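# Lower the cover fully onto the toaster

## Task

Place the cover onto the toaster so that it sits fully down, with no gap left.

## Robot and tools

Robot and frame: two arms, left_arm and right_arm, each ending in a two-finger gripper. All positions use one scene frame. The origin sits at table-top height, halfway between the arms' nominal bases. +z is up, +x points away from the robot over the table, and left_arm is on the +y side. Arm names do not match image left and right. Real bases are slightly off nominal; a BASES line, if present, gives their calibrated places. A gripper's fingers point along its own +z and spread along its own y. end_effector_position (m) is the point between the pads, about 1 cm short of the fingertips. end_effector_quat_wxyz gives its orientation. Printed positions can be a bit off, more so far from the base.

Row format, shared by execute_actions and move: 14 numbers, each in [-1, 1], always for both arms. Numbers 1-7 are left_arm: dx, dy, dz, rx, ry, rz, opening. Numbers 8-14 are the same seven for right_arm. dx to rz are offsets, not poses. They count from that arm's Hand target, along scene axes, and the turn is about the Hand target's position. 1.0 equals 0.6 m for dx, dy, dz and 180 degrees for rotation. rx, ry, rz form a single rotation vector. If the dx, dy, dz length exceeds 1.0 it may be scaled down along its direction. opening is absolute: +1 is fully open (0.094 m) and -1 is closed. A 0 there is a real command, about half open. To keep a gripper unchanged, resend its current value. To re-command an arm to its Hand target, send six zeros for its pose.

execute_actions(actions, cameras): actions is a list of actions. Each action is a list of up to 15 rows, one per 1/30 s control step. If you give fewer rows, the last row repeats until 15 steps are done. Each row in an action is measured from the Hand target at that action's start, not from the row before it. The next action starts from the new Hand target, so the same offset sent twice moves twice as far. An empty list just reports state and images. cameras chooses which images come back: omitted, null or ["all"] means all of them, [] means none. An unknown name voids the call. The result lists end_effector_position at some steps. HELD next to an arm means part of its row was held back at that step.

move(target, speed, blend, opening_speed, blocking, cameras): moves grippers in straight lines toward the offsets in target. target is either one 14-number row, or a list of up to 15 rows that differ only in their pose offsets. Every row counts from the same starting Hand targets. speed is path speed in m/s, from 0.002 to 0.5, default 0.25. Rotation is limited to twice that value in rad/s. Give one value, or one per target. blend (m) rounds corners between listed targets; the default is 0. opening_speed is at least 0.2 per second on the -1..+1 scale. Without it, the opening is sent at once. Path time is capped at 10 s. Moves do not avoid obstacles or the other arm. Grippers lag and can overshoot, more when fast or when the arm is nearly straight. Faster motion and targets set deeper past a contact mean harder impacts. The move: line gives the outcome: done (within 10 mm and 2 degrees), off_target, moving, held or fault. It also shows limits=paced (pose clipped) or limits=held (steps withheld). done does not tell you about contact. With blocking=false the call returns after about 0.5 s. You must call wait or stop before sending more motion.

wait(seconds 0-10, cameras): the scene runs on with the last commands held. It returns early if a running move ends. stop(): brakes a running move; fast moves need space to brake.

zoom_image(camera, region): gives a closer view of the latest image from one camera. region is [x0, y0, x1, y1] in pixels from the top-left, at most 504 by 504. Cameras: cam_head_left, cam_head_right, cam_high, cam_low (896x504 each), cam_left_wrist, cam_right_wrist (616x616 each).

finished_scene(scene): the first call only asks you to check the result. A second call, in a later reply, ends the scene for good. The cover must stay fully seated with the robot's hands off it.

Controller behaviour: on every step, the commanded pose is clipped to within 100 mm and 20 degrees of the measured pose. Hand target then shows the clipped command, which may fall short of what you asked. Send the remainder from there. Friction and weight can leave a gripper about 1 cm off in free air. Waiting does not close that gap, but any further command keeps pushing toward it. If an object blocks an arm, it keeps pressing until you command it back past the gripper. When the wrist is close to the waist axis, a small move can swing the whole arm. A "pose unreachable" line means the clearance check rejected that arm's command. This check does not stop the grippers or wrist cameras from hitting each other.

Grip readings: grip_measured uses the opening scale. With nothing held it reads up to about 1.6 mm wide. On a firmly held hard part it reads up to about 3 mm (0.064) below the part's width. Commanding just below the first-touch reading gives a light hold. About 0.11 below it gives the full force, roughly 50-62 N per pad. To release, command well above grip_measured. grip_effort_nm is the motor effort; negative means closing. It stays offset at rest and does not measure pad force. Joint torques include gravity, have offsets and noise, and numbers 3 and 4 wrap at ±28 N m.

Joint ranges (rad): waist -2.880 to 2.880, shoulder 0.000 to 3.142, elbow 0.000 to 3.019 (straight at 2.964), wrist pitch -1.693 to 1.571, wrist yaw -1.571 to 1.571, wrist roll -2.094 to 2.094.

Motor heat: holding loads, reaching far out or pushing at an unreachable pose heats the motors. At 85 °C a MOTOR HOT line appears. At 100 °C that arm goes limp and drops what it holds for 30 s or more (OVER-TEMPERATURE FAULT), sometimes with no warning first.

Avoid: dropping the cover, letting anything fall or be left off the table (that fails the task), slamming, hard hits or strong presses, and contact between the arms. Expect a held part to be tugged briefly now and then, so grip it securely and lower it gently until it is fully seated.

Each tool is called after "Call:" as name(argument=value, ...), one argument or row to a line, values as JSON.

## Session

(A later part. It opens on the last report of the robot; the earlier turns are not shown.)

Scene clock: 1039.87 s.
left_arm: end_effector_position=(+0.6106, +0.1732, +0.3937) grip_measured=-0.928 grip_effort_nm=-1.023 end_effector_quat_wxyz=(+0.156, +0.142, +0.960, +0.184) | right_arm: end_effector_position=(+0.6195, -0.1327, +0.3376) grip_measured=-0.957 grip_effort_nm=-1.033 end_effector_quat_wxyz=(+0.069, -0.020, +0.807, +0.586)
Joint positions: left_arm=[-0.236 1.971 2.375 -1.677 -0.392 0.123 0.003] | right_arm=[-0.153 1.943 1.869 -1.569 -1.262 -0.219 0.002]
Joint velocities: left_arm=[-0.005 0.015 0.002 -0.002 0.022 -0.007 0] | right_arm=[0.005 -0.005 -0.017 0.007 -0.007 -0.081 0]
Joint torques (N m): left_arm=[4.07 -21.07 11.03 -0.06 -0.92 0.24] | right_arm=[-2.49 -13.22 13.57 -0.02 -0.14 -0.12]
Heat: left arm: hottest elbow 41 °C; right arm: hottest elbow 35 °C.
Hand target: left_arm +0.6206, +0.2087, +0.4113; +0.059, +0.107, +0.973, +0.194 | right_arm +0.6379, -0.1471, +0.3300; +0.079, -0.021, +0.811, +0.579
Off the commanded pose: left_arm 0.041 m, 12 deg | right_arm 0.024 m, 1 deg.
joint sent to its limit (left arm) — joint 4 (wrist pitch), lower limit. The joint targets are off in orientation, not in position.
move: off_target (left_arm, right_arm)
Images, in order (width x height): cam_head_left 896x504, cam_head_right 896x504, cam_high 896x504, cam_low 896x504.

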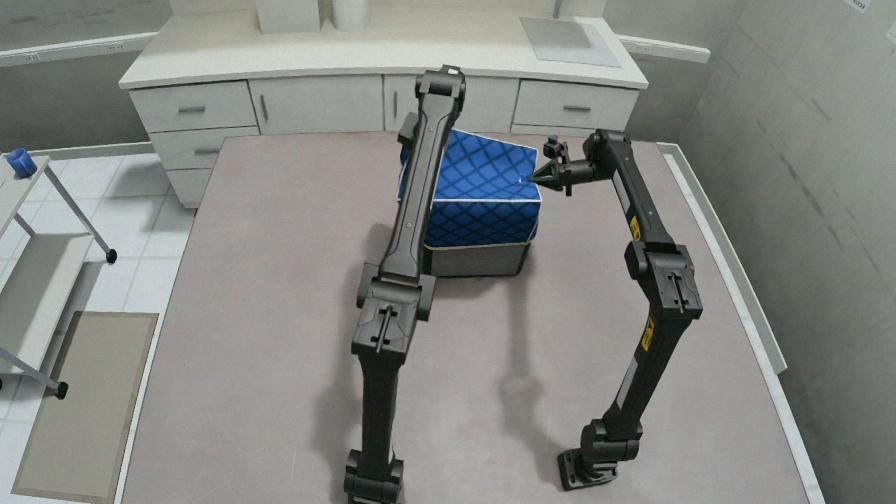

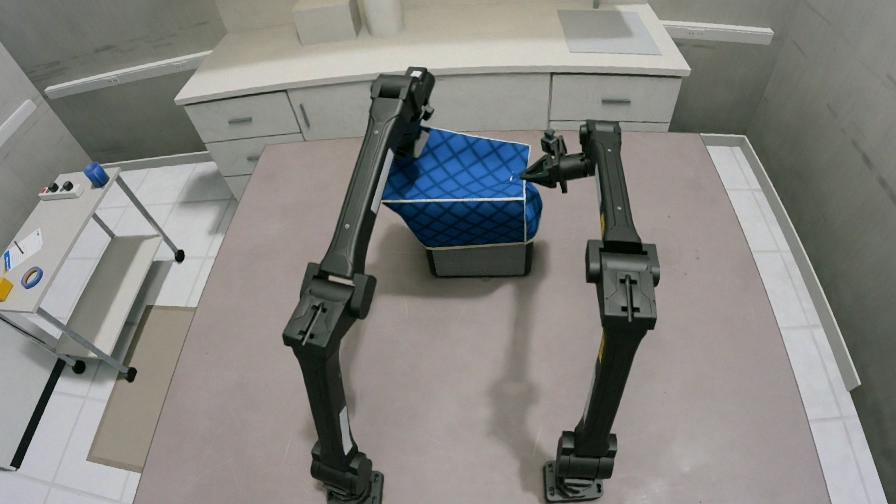

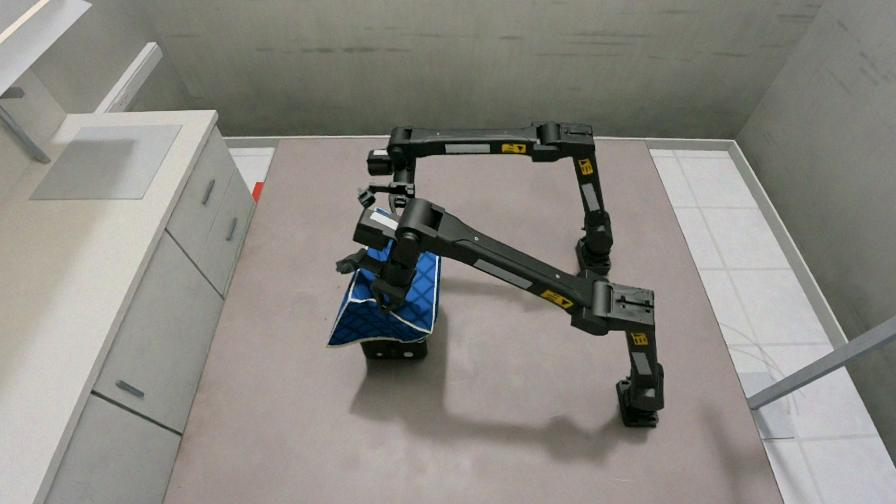

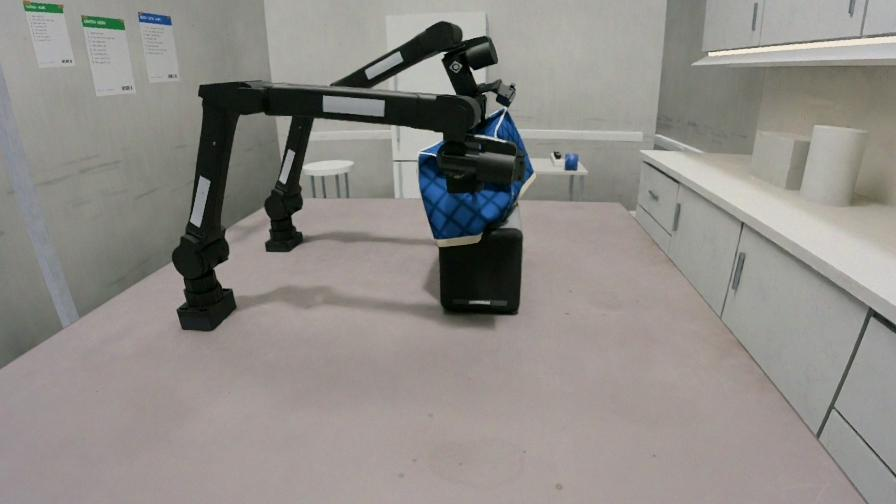

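Call:
move(
  target=[
    [0.02,0.0,-0.09,-0.05,0.0,0,-1,0.02,-0.02,0.02,-0.02,0.0,0,-1],
    [0.03,-0.02,-0.15,-0.09,0.0,0,-1,0.03,-0.05,0.02,-0.08,0.0,0,-1],
  ],
  speed=0.1,
  cameras=["cam_low","cam_high","cam_head_right"],
)

Call:
zoom_image(
  camera="cam_high",
  region=[280, 150, 500, 390],
)

Call:
zoom_image(
  camera="cam_low",
  region=[340, 50, 640, 350],
)

Call:
zoom_image(
  camera="cam_head_right",
  region=[380, 90, 580, 300],
)

Scene clock: 1047.77 s.
left_arm: end_effector_position=(+0.6243, +0.1626, +0.3391) grip_measured=-0.928 grip_effort_nm=-1.023 end_effector_quat_wxyz=(+0.117, +0.124, +0.984, +0.045) | right_arm: end_effector_position=(+0.6381, -0.1526, +0.3431) grip_measured=-0.957 grip_effort_nm=-1.033 end_effector_quat_wxyz=(+0.070, -0.043, +0.872, +0.482)
Joint positions: left_arm=[-0.174 2.038 2.375 -1.677 -0.1 0.094 0.003] | right_arm=[-0.153 1.997 2.067 -1.676 -1.017 -0.234 0.002]
Joint velocities: left_arm=[-0.015 -0.005 0.012 -0.002 -0.007 0.007 0] | right_arm=[-0.005 0.005 0.007 -0.002 0.037 0.022 0]
Joint torques (N m): left_arm=[3.55 -19.43 8.9 -0.1 -0.57 0.01] | right_arm=[-3.66 -14.86 14.38 0.03 0.05 0.19]
Heat: left arm: hottest elbow 41 °C; right arm: hottest elbow 36 °C.
Hand target: left_arm +0.6383, +0.1981, +0.3221; +0.073, +0.096, +0.991, +0.056 | right_arm +0.6566, -0.1773, +0.3418; +0.076, -0.031, +0.877, +0.473
Off the commanded pose: left_arm 0.041 m, 6 deg | right_arm 0.030 m, 2 deg.
joint sent to its limit (left arm) — joint 4 (wrist pitch), lower limit. The joint targets are off in orientation, not in position.
joint sent to its limit (right arm) — joint 4 (wrist pitch), lower limit. The joint targets still meet the commanded pose.
move: off_target (left_arm, right_arm)
Images, in order (width x height): cam_head_right 896x504, cam_high 896x504, cam_low 896x504.

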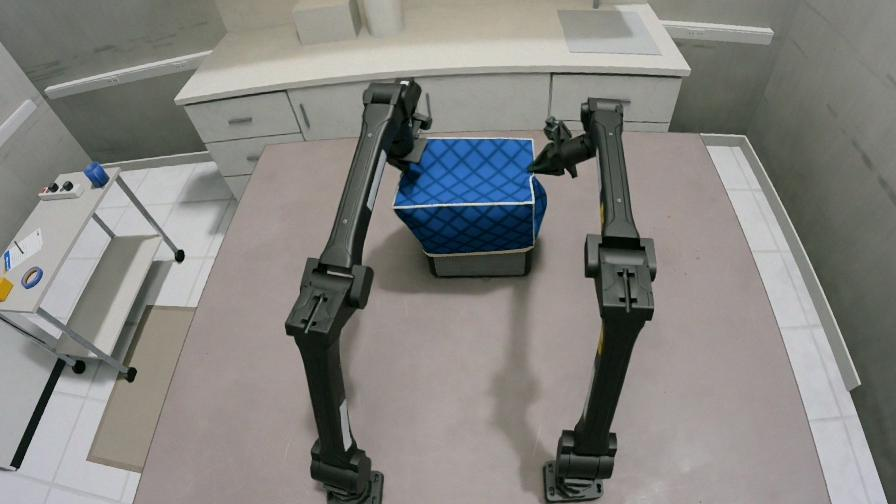

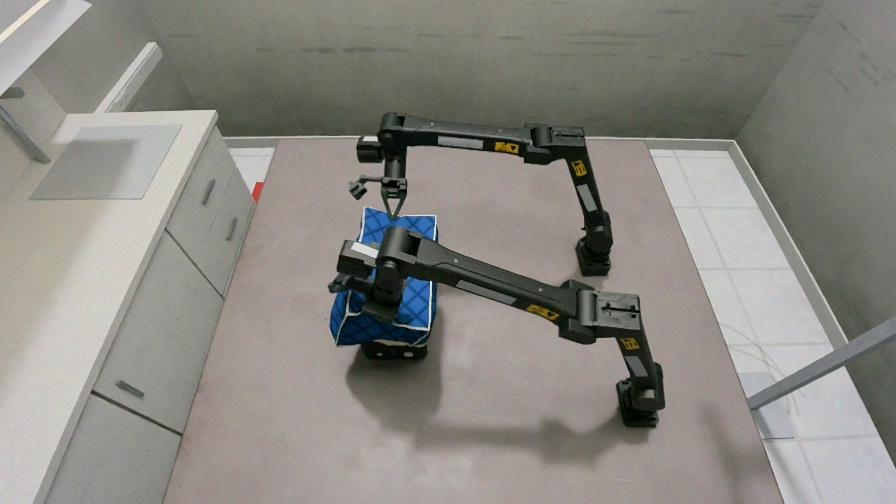

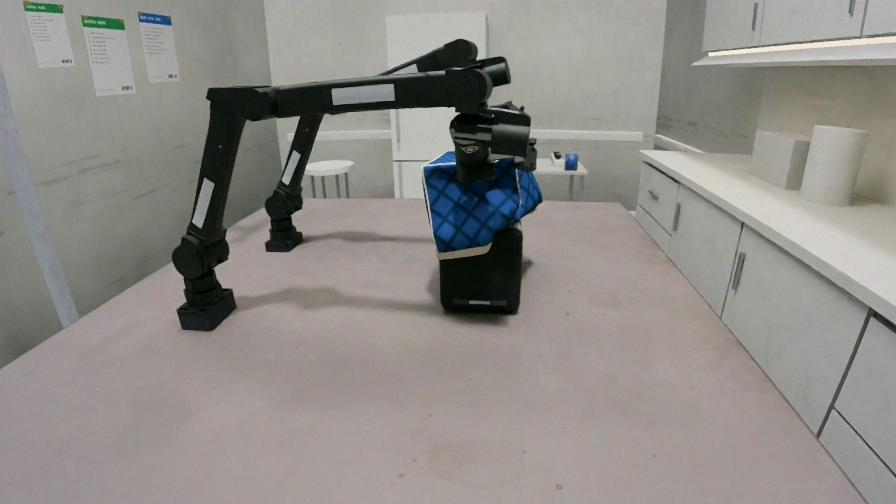

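Scaled by 2.100.

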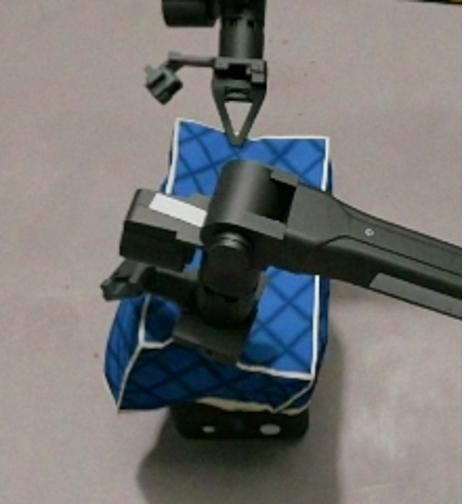

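Scaled by 1.680.

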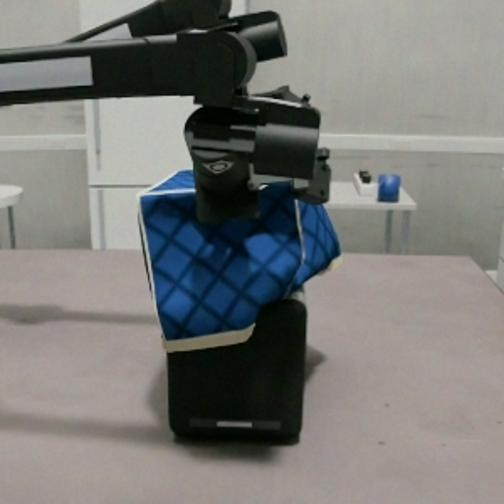

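Scaled by 2.400.

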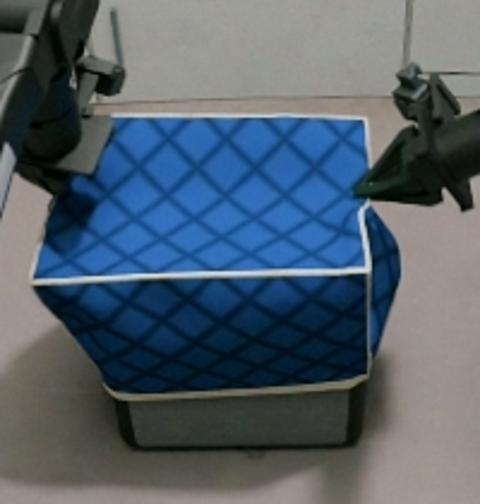

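Call:
move(
  target=[
    [0.01,-0.03,-0.05,0,0.0,0,-1,0.02,-0.04,0.08,-0.02,0.0,0,-1],
    [0.01,-0.05,-0.06,0,0.0,0,-1,0.03,-0.09,0.08,-0.02,0.0,0,-1],
    [0.01,-0.05,-0.06,0,0.0,0,-1,0.03,-0.09,-0.06,-0.02,0.0,0,-1],
  ],
  speed=0.1,
  cameras=["cam_low","cam_high","cam_head_right"],
)

Call:
zoom_image(
  camera="cam_high",
  region=[280, 150, 500, 390],
)

Call:
zoom_image(
  camera="cam_low",
  region=[340, 50, 640, 350],
)

Call:
zoom_image(
  camera="cam_head_right",
  region=[380, 90, 580, 300],
)

Scene clock: 1056.07 s.
left_arm: end_effector_position=(+0.6316, +0.1419, +0.3059) grip_measured=-0.928 grip_effort_nm=-1.023 end_effector_quat_wxyz=(+0.094, +0.112, +0.988, +0.039) | right_arm: end_effector_position=(+0.6643, -0.1752, +0.3272) grip_measured=-0.957 grip_effort_nm=-1.033 end_effector_quat_wxyz=(+0.090, -0.059, +0.886, +0.452)
Joint positions: left_arm=[-0.2 2.093 2.381 -1.677 -0.092 0.039 0.003] | right_arm=[-0.174 2.07 2.165 -1.676 -0.957 -0.275 0.002]
Joint velocities: left_arm=[-0.005 -0.005 0.017 0.037 -0.007 0.037 0] | right_arm=[0.005 -0.005 -0.007 -0.012 0.022 -0.022 0]
Joint torques (N m): left_arm=[2.32 -20.07 8.83 -0.13 -1.1 0.06] | right_arm=[-7.18 -15.56 9.4 0.08 0.18 -0.1]
Heat: left arm: hottest elbow 41 °C; right arm: hottest elbow 37 °C.
Hand target: left_arm +0.6441, +0.1686, +0.2857; +0.072, +0.095, +0.991, +0.056 | right_arm +0.6744, -0.2313, +0.3052; +0.075, -0.033, +0.892, +0.444
Off the commanded pose: left_arm 0.035 m, 4 deg | right_arm 0.061 m, 4 deg.
joint sent to its limit (left arm) — joint 4 (wrist pitch), lower limit. The joint targets still meet the commanded pose.
joint sent to its limit (right arm) — joint 4 (wrist pitch), lower limit. The joint targets are off in position and orientation.
move: off_target (left_arm, right_arm)
Images, in order (width x height): cam_head_right 896x504, cam_high 896x504, cam_low 896x504.

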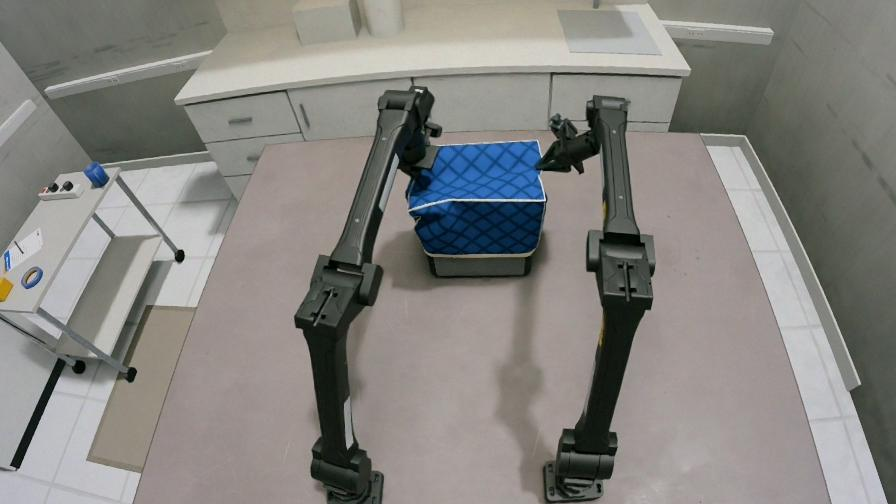

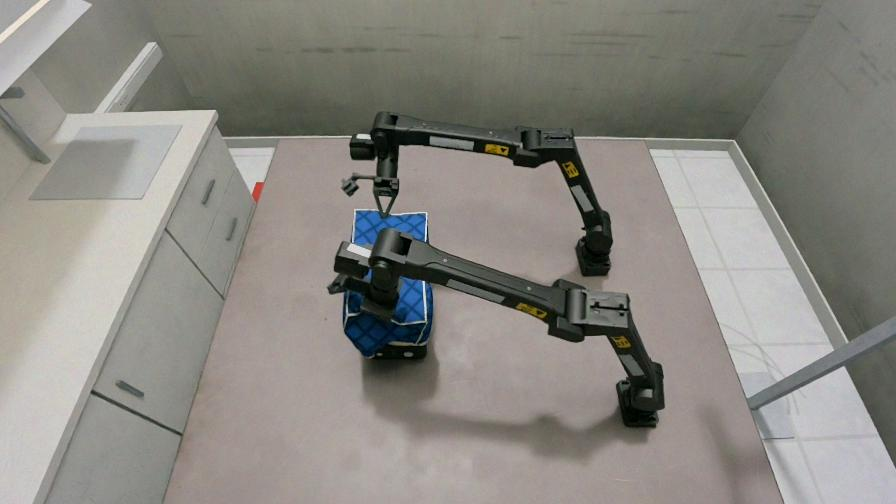

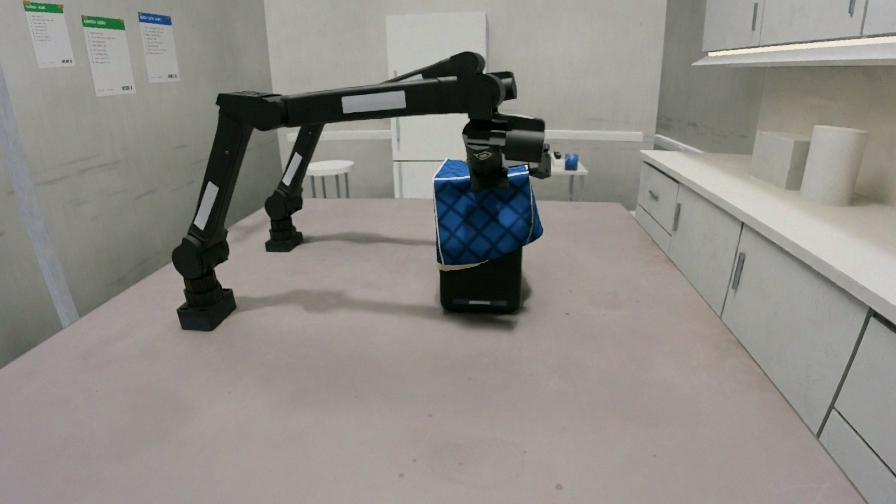

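Scaled by 2.100.

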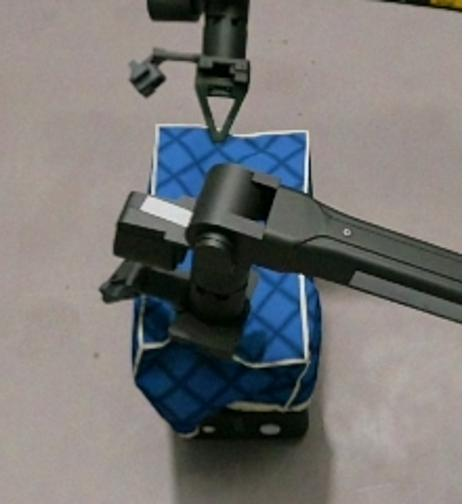

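Scaled by 1.680.

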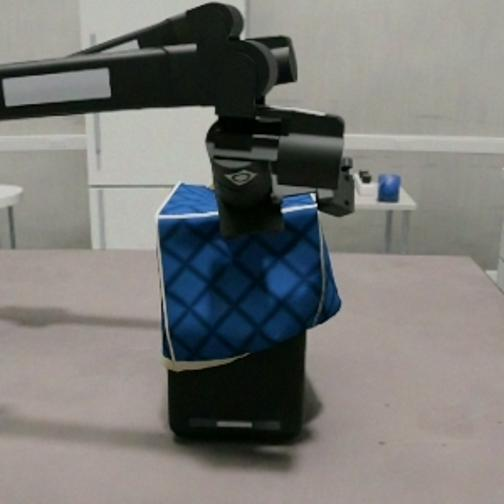

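Scaled by 2.400.

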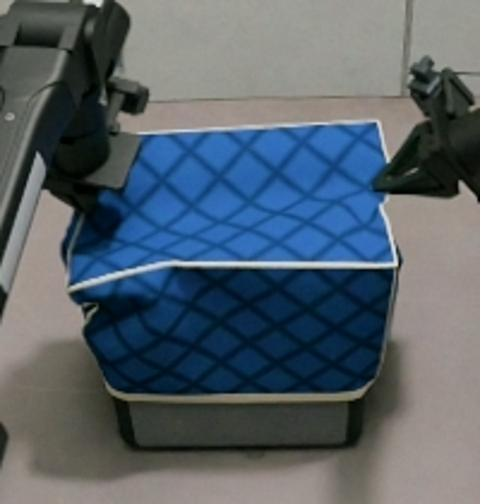

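Call:
move(
  target=[
    [0.01,0.01,0.01,0,0.0,0,-1,0.0,0.02,0.16,-0.06,0.0,0,-1],
    [0.02,0.01,0.01,0,0.0,0,-1,0.05,-0.02,0.15,-0.06,0.05,0,-1],
  ],
  speed=0.1,
  cameras=["cam_low","cam_high","cam_head_right"],
)

Call:
zoom_image(
  camera="cam_high",
  region=[280, 150, 500, 390],
)

Call:
zoom_image(
  camera="cam_low",
  region=[340, 50, 640, 350],
)

Call:
zoom_image(
  camera="cam_head_right",
  region=[380, 90, 580, 300],
)

Scene clock: 1063.43 s.
left_arm: end_effector_position=(+0.6397, +0.1335, +0.3113) grip_measured=-0.928 grip_effort_nm=-1.023 end_effector_quat_wxyz=(+0.107, +0.116, +0.987, +0.032) | right_arm: end_effector_position=(+0.6870, -0.1819, +0.3693) grip_measured=-0.957 grip_effort_nm=-1.033 end_effector_quat_wxyz=(+0.099, +0.016, +0.919, +0.381)
Joint positions: left_arm=[-0.208 2.114 2.428 -1.677 -0.083 0.039 0.003] | right_arm=[-0.153 2.086 2.354 -1.676 -0.796 -0.012 0.002]
Joint velocities: left_arm=[0.005 -0.015 -0.017 -0.027 -0.022 0.022 0] | right_arm=[-0.015 -0.005 -0.002 -0.012 -0.081 -0.037 0]
Joint torques (N m): left_arm=[3.66 -20.31 8.94 -0.09 -1.38 0.22] | right_arm=[-7.71 -17.14 17.07 0.31 0.11 0.31]
Heat: left arm: hottest elbow 41 °C; right arm: hottest elbow 37 °C.
Hand target: left_arm +0.6562, +0.1743, +0.2918; +0.072, +0.096, +0.991, +0.056 | right_arm +0.7056, -0.2438, +0.3956; +0.002, -0.005, +0.933, +0.360
Off the commanded pose: left_arm 0.048 m, 5 deg | right_arm 0.069 m, 12 deg.
joint sent to its limit (left arm) — joint 4 (wrist pitch), lower limit. The joint targets still meet the commanded pose.
joint sent to its limit (right arm) — joint 4 (wrist pitch), lower limit. The joint targets are off in position and orientation.
move: off_target (left_arm, right_arm)
Images, in order (width x height): cam_head_right 896x504, cam_high 896x504, cam_low 896x504.

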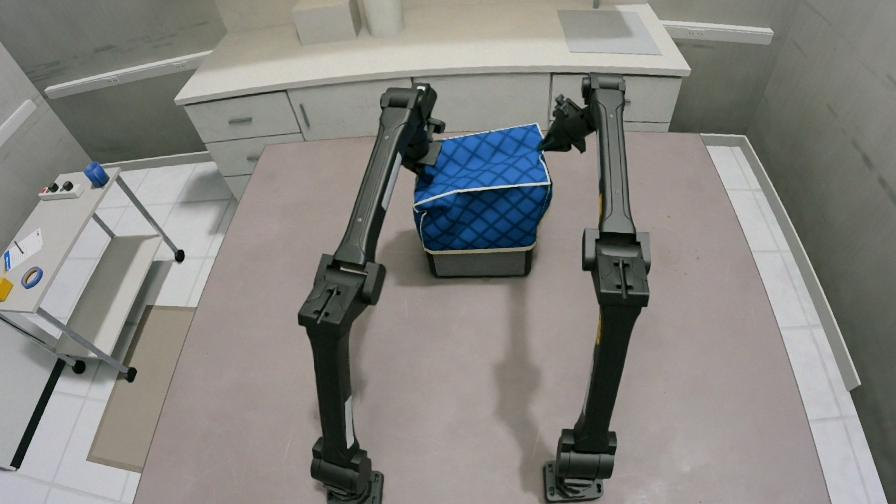

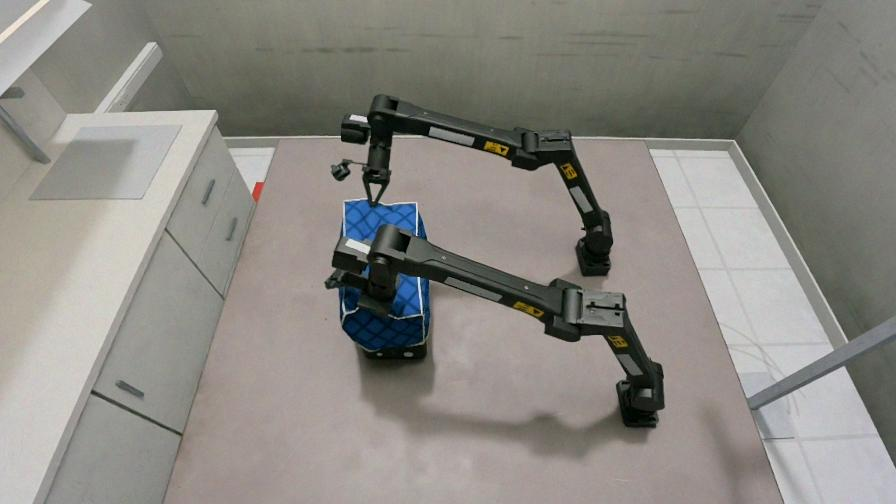

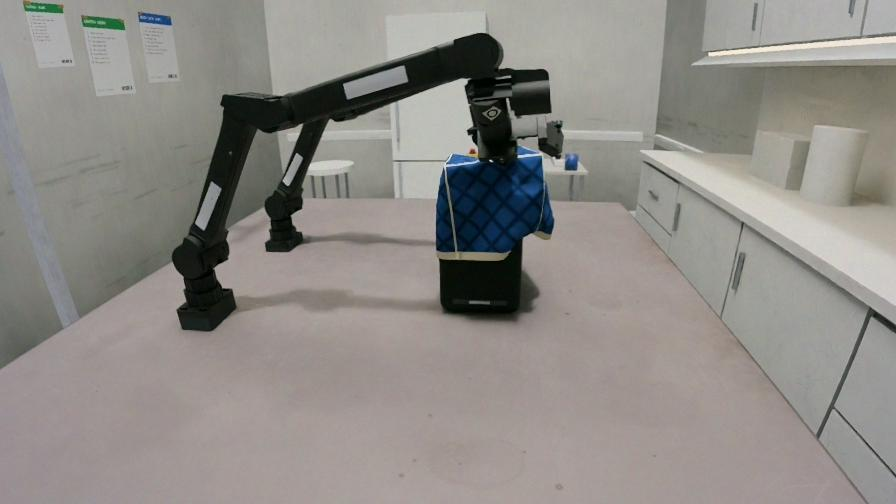

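Scaled by 2.100.

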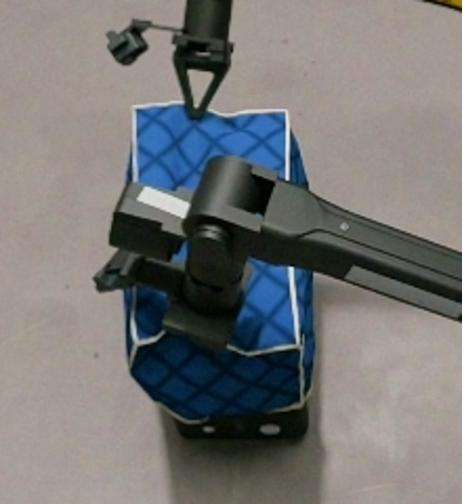

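Scaled by 1.680.

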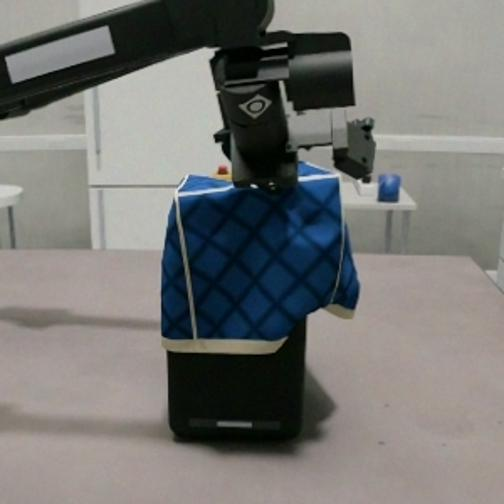

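Scaled by 2.400.

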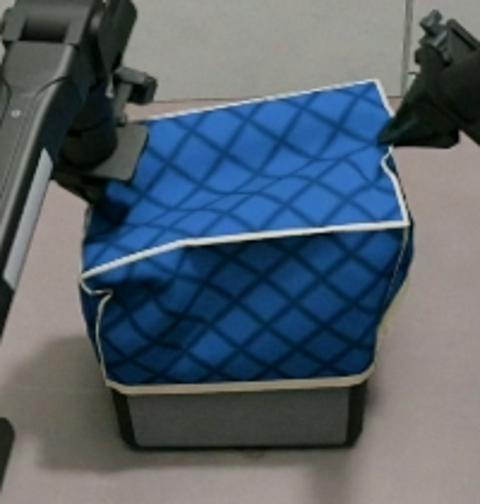

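Call:
move(
  target=[
    [0.01,0,0.01,0,0.0,0,-1,0.04,-0.03,0.06,-0.03,0.05,0.04,-1],
    [0.01,0,0.01,0,0.0,0,-1,0.04,-0.03,-0.06,-0.03,0.05,0.04,-1],
  ],
  speed=0.1,
  cameras=["cam_low","cam_high","cam_head_right"],
)

Call:
zoom_image(
  camera="cam_low",
  region=[340, 50, 640, 350],
)

Call:
zoom_image(
  camera="cam_head_right",
  region=[380, 90, 580, 300],
)

Scene clock: 1073.13 s.
left_arm: end_effector_position=(+0.6449, +0.1284, +0.3144) grip_measured=-0.928 grip_effort_nm=-1.028 end_effector_quat_wxyz=(+0.115, +0.118, +0.986, +0.028) | right_arm: end_effector_position=(+0.7186, -0.1867, +0.3680) grip_measured=-0.957 grip_effort_nm=-1.033 end_effector_quat_wxyz=(+0.128, +0.004, +0.922, +0.364)
Joint positions: left_arm=[-0.212 2.128 2.459 -1.677 -0.075 0.039 0.003] | right_arm=[-0.149 2.179 2.512 -1.676 -0.767 -0.011 0.002]
Joint velocities: left_arm=[0.005 0.005 -0.007 0.007 0.007 -0.051 0] | right_arm=[-0.015 0.005 0.022 0.012 -0.022 -0.007 0]
Joint torques (N m): left_arm=[4.37 -20.54 9.07 -0.14 -1.62 0.23] | right_arm=[-8.59 -17.85 10.81 0.4 0.87 -0.01]
Heat: left arm: hottest elbow 41 °C; right arm: hottest elbow 40 °C.
Hand target: left_arm +0.6622, +0.1743, +0.2978; +0.072, +0.096, +0.991, +0.056 | right_arm +0.7293, -0.2616, +0.3591; -0.039, -0.025, +0.943, +0.329
Off the commanded pose: left_arm 0.052 m, 6 deg | right_arm 0.076 m, 27 deg; orientation clipped.
joint sent to its limit (left arm) — joint 4 (wrist pitch), lower limit. The joint targets are off in orientation, not in position.
joint sent to its limit (right arm) — joint 4 (wrist pitch), lower limit. The joint targets are off in position and orientation.
move: off_target (left_arm, right_arm); limits=paced
Images, in order (width x height): cam_head_right 896x504, cam_high 896x504, cam_low 896x504.

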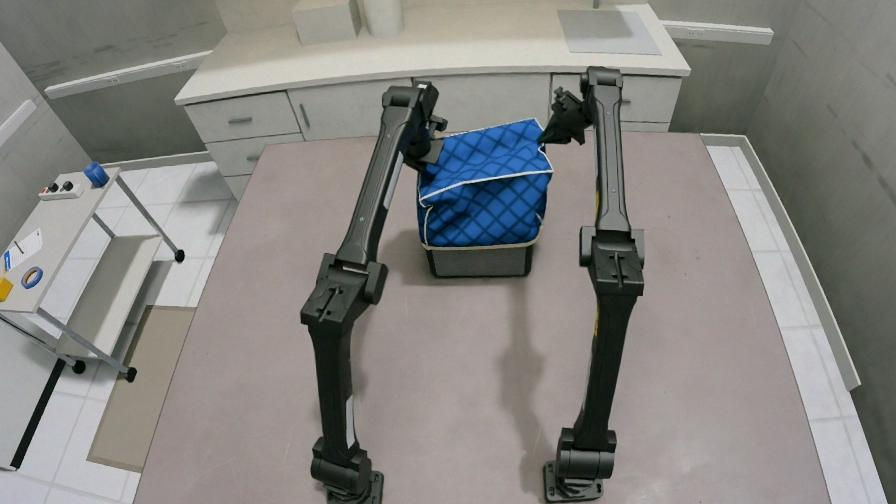

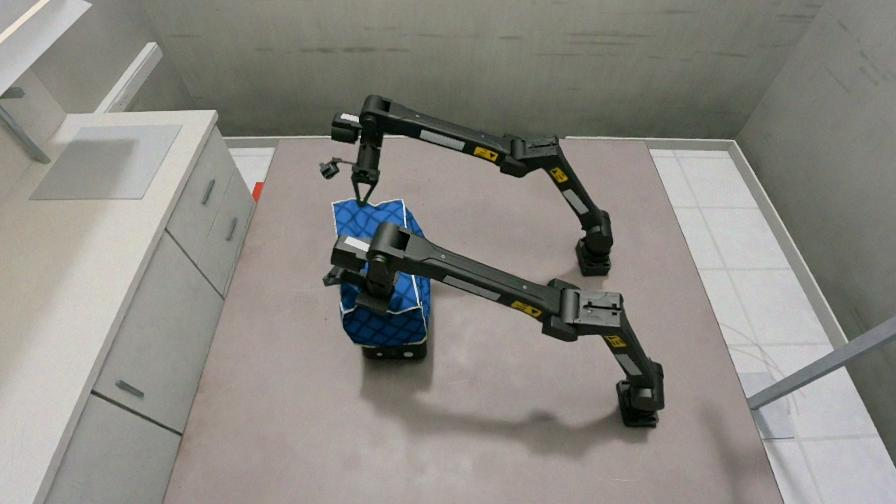

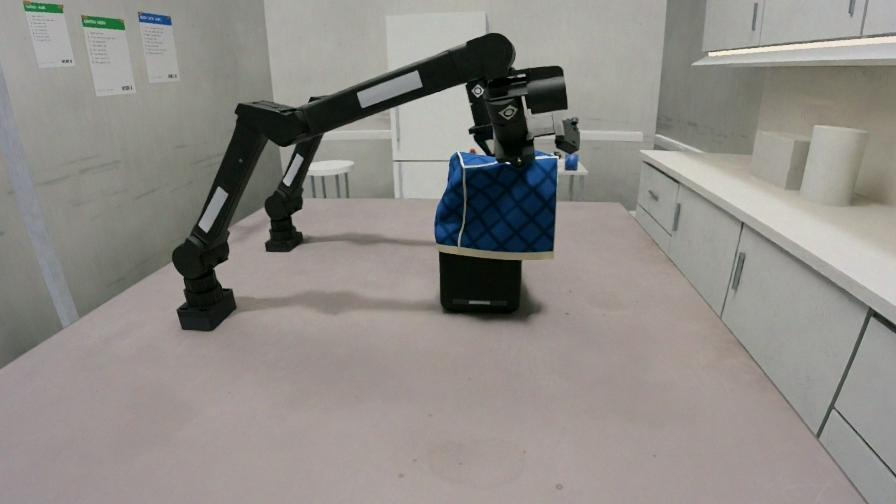

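Scaled by 1.680.

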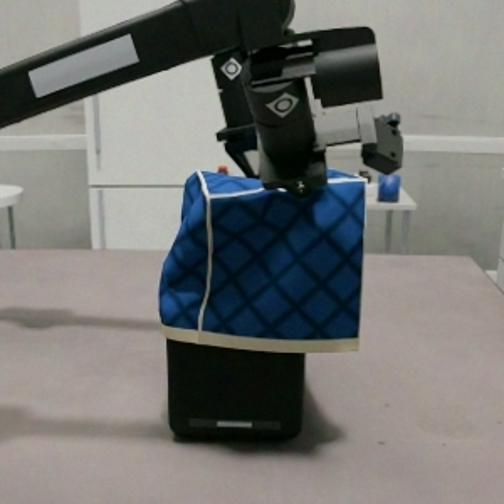

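Scaled by 2.400.

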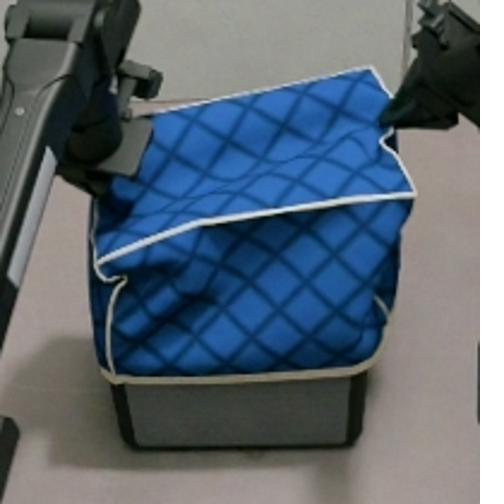

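Call:
move(
  target=[
    [0.0,0,-0.04,0,0.0,0,-1,-0.07,0.03,-0.09,0,0,-0.03,-1],
    [-0.02,0.0,-0.14,0,0.0,0,-1,-0.12,0.06,-0.22,0,0.0,-0.03,-1],
  ],
  speed=0.1,
  cameras=["cam_low","cam_high","cam_head_right"],
)

Call:
zoom_image(
  camera="cam_low",
  region=[340, 50, 640, 350],
)

Call:
zoom_image(
  camera="cam_high",
  region=[280, 150, 500, 390],
)

Call:
zoom_image(
  camera="cam_head_right",
  region=[380, 90, 580, 300],
)

Scene clock: 1080.57 s.
left_arm: end_effector_position=(+0.6452, +0.1303, +0.2338) grip_measured=-0.928 grip_effort_nm=-1.018 end_effector_quat_wxyz=(+0.092, +0.118, +0.988, +0.036) | right_arm: end_effector_position=(+0.6600, -0.1882, +0.2277) grip_measured=-0.957 grip_effort_nm=-1.033 end_effector_quat_wxyz=(-0.019, +0.009, +0.938, +0.346)
Joint positions: left_arm=[-0.212 2.103 2.207 -1.498 -0.087 0.039 0.003] | right_arm=[-0.148 2.155 2.126 -1.676 -0.697 -0.141 0.002]
Joint velocities: left_arm=[-0.015 -0.015 -0.002 -0.007 0.037 0.037 0.001] | right_arm=[-0.015 -0.005 -0.002 -0.007 0.081 0.007 0]
Joint torques (N m): left_arm=[3.9 -22.83 5.7 0.25 -1.25 0.15] | right_arm=[-4.84 -19.43 7.64 -0.13 1 -0.12]
Heat: left arm: hottest elbow 41 °C; right arm: hottest elbow 39 °C.
Hand target: left_arm +0.6499, +0.1758, +0.2135; +0.072, +0.095, +0.991, +0.056 | right_arm +0.6558, -0.2253, +0.2270; -0.023, +0.020, +0.943, +0.330
Off the commanded pose: left_arm 0.049 m, 4 deg | right_arm 0.038 m, 2 deg.
joint sent to its limit (right arm) — joint 4 (wrist pitch), lower limit. The joint targets still meet the commanded pose.
move: off_target (left_arm, right_arm)
Images, in order (width x height): cam_head_right 896x504, cam_high 896x504, cam_low 896x504.

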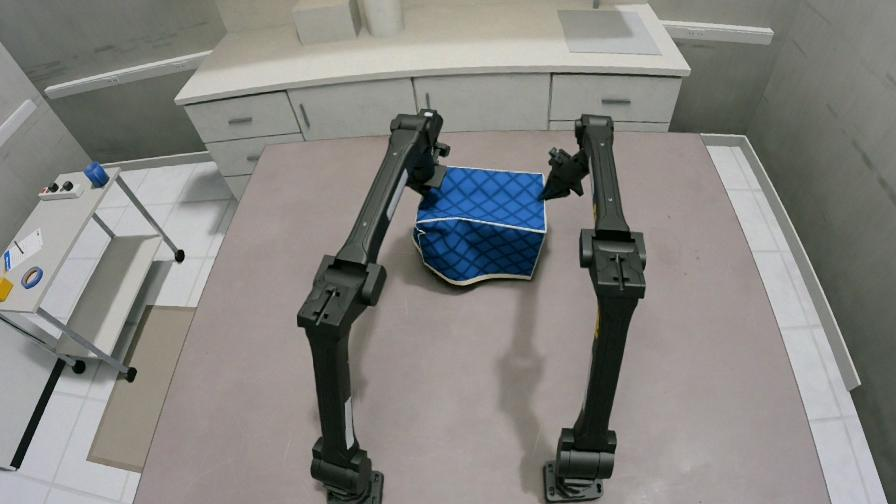

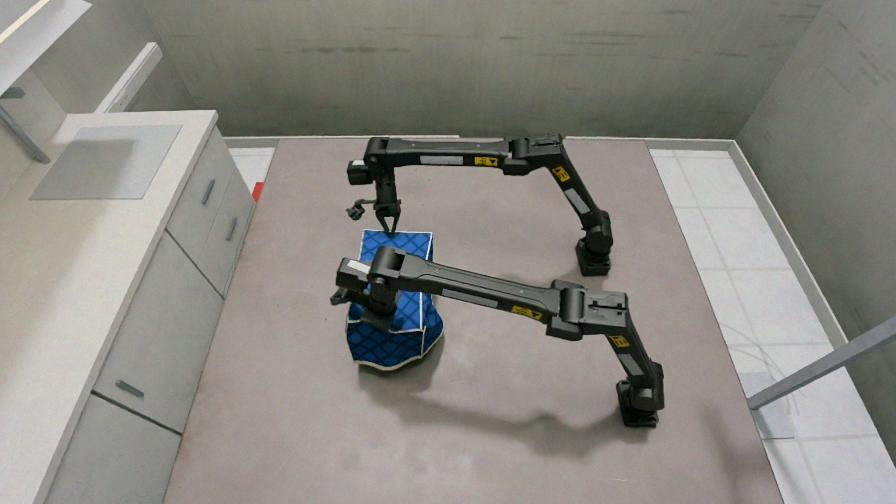

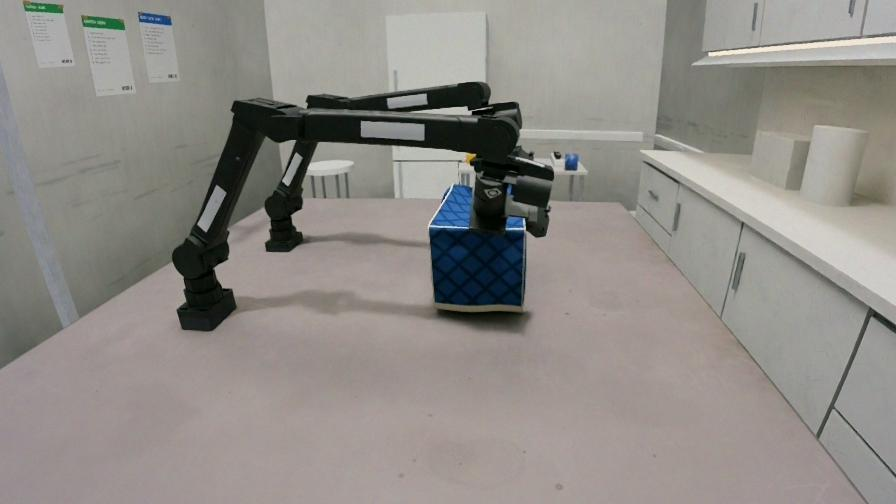

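Scaled by 1.680.

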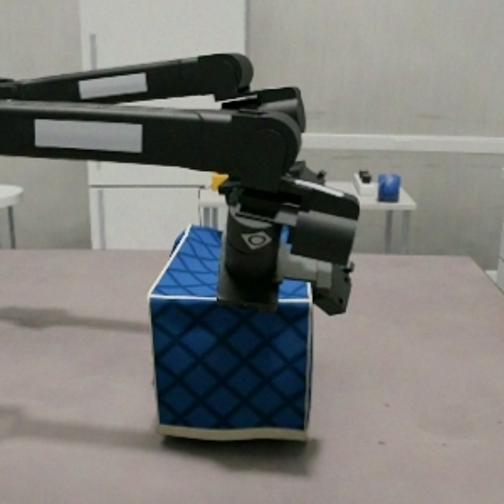

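Scaled by 2.100.

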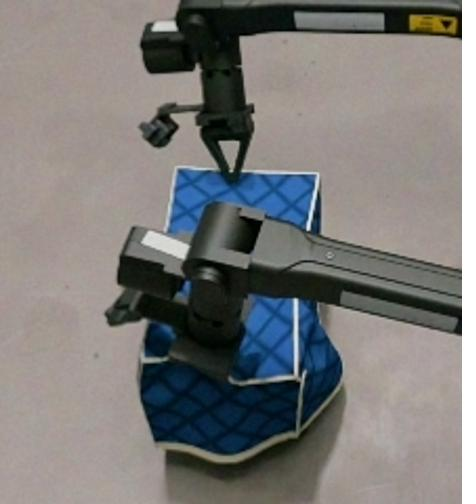

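Scaled by 2.400.

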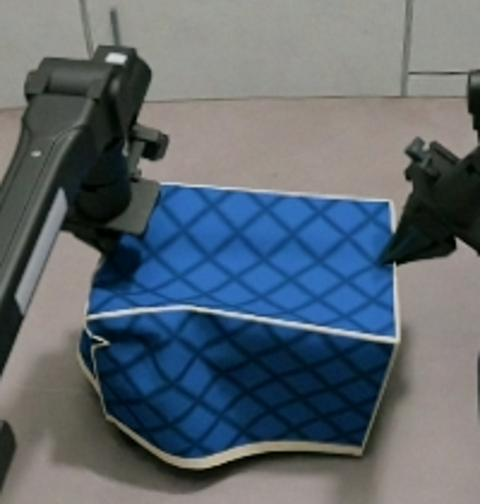

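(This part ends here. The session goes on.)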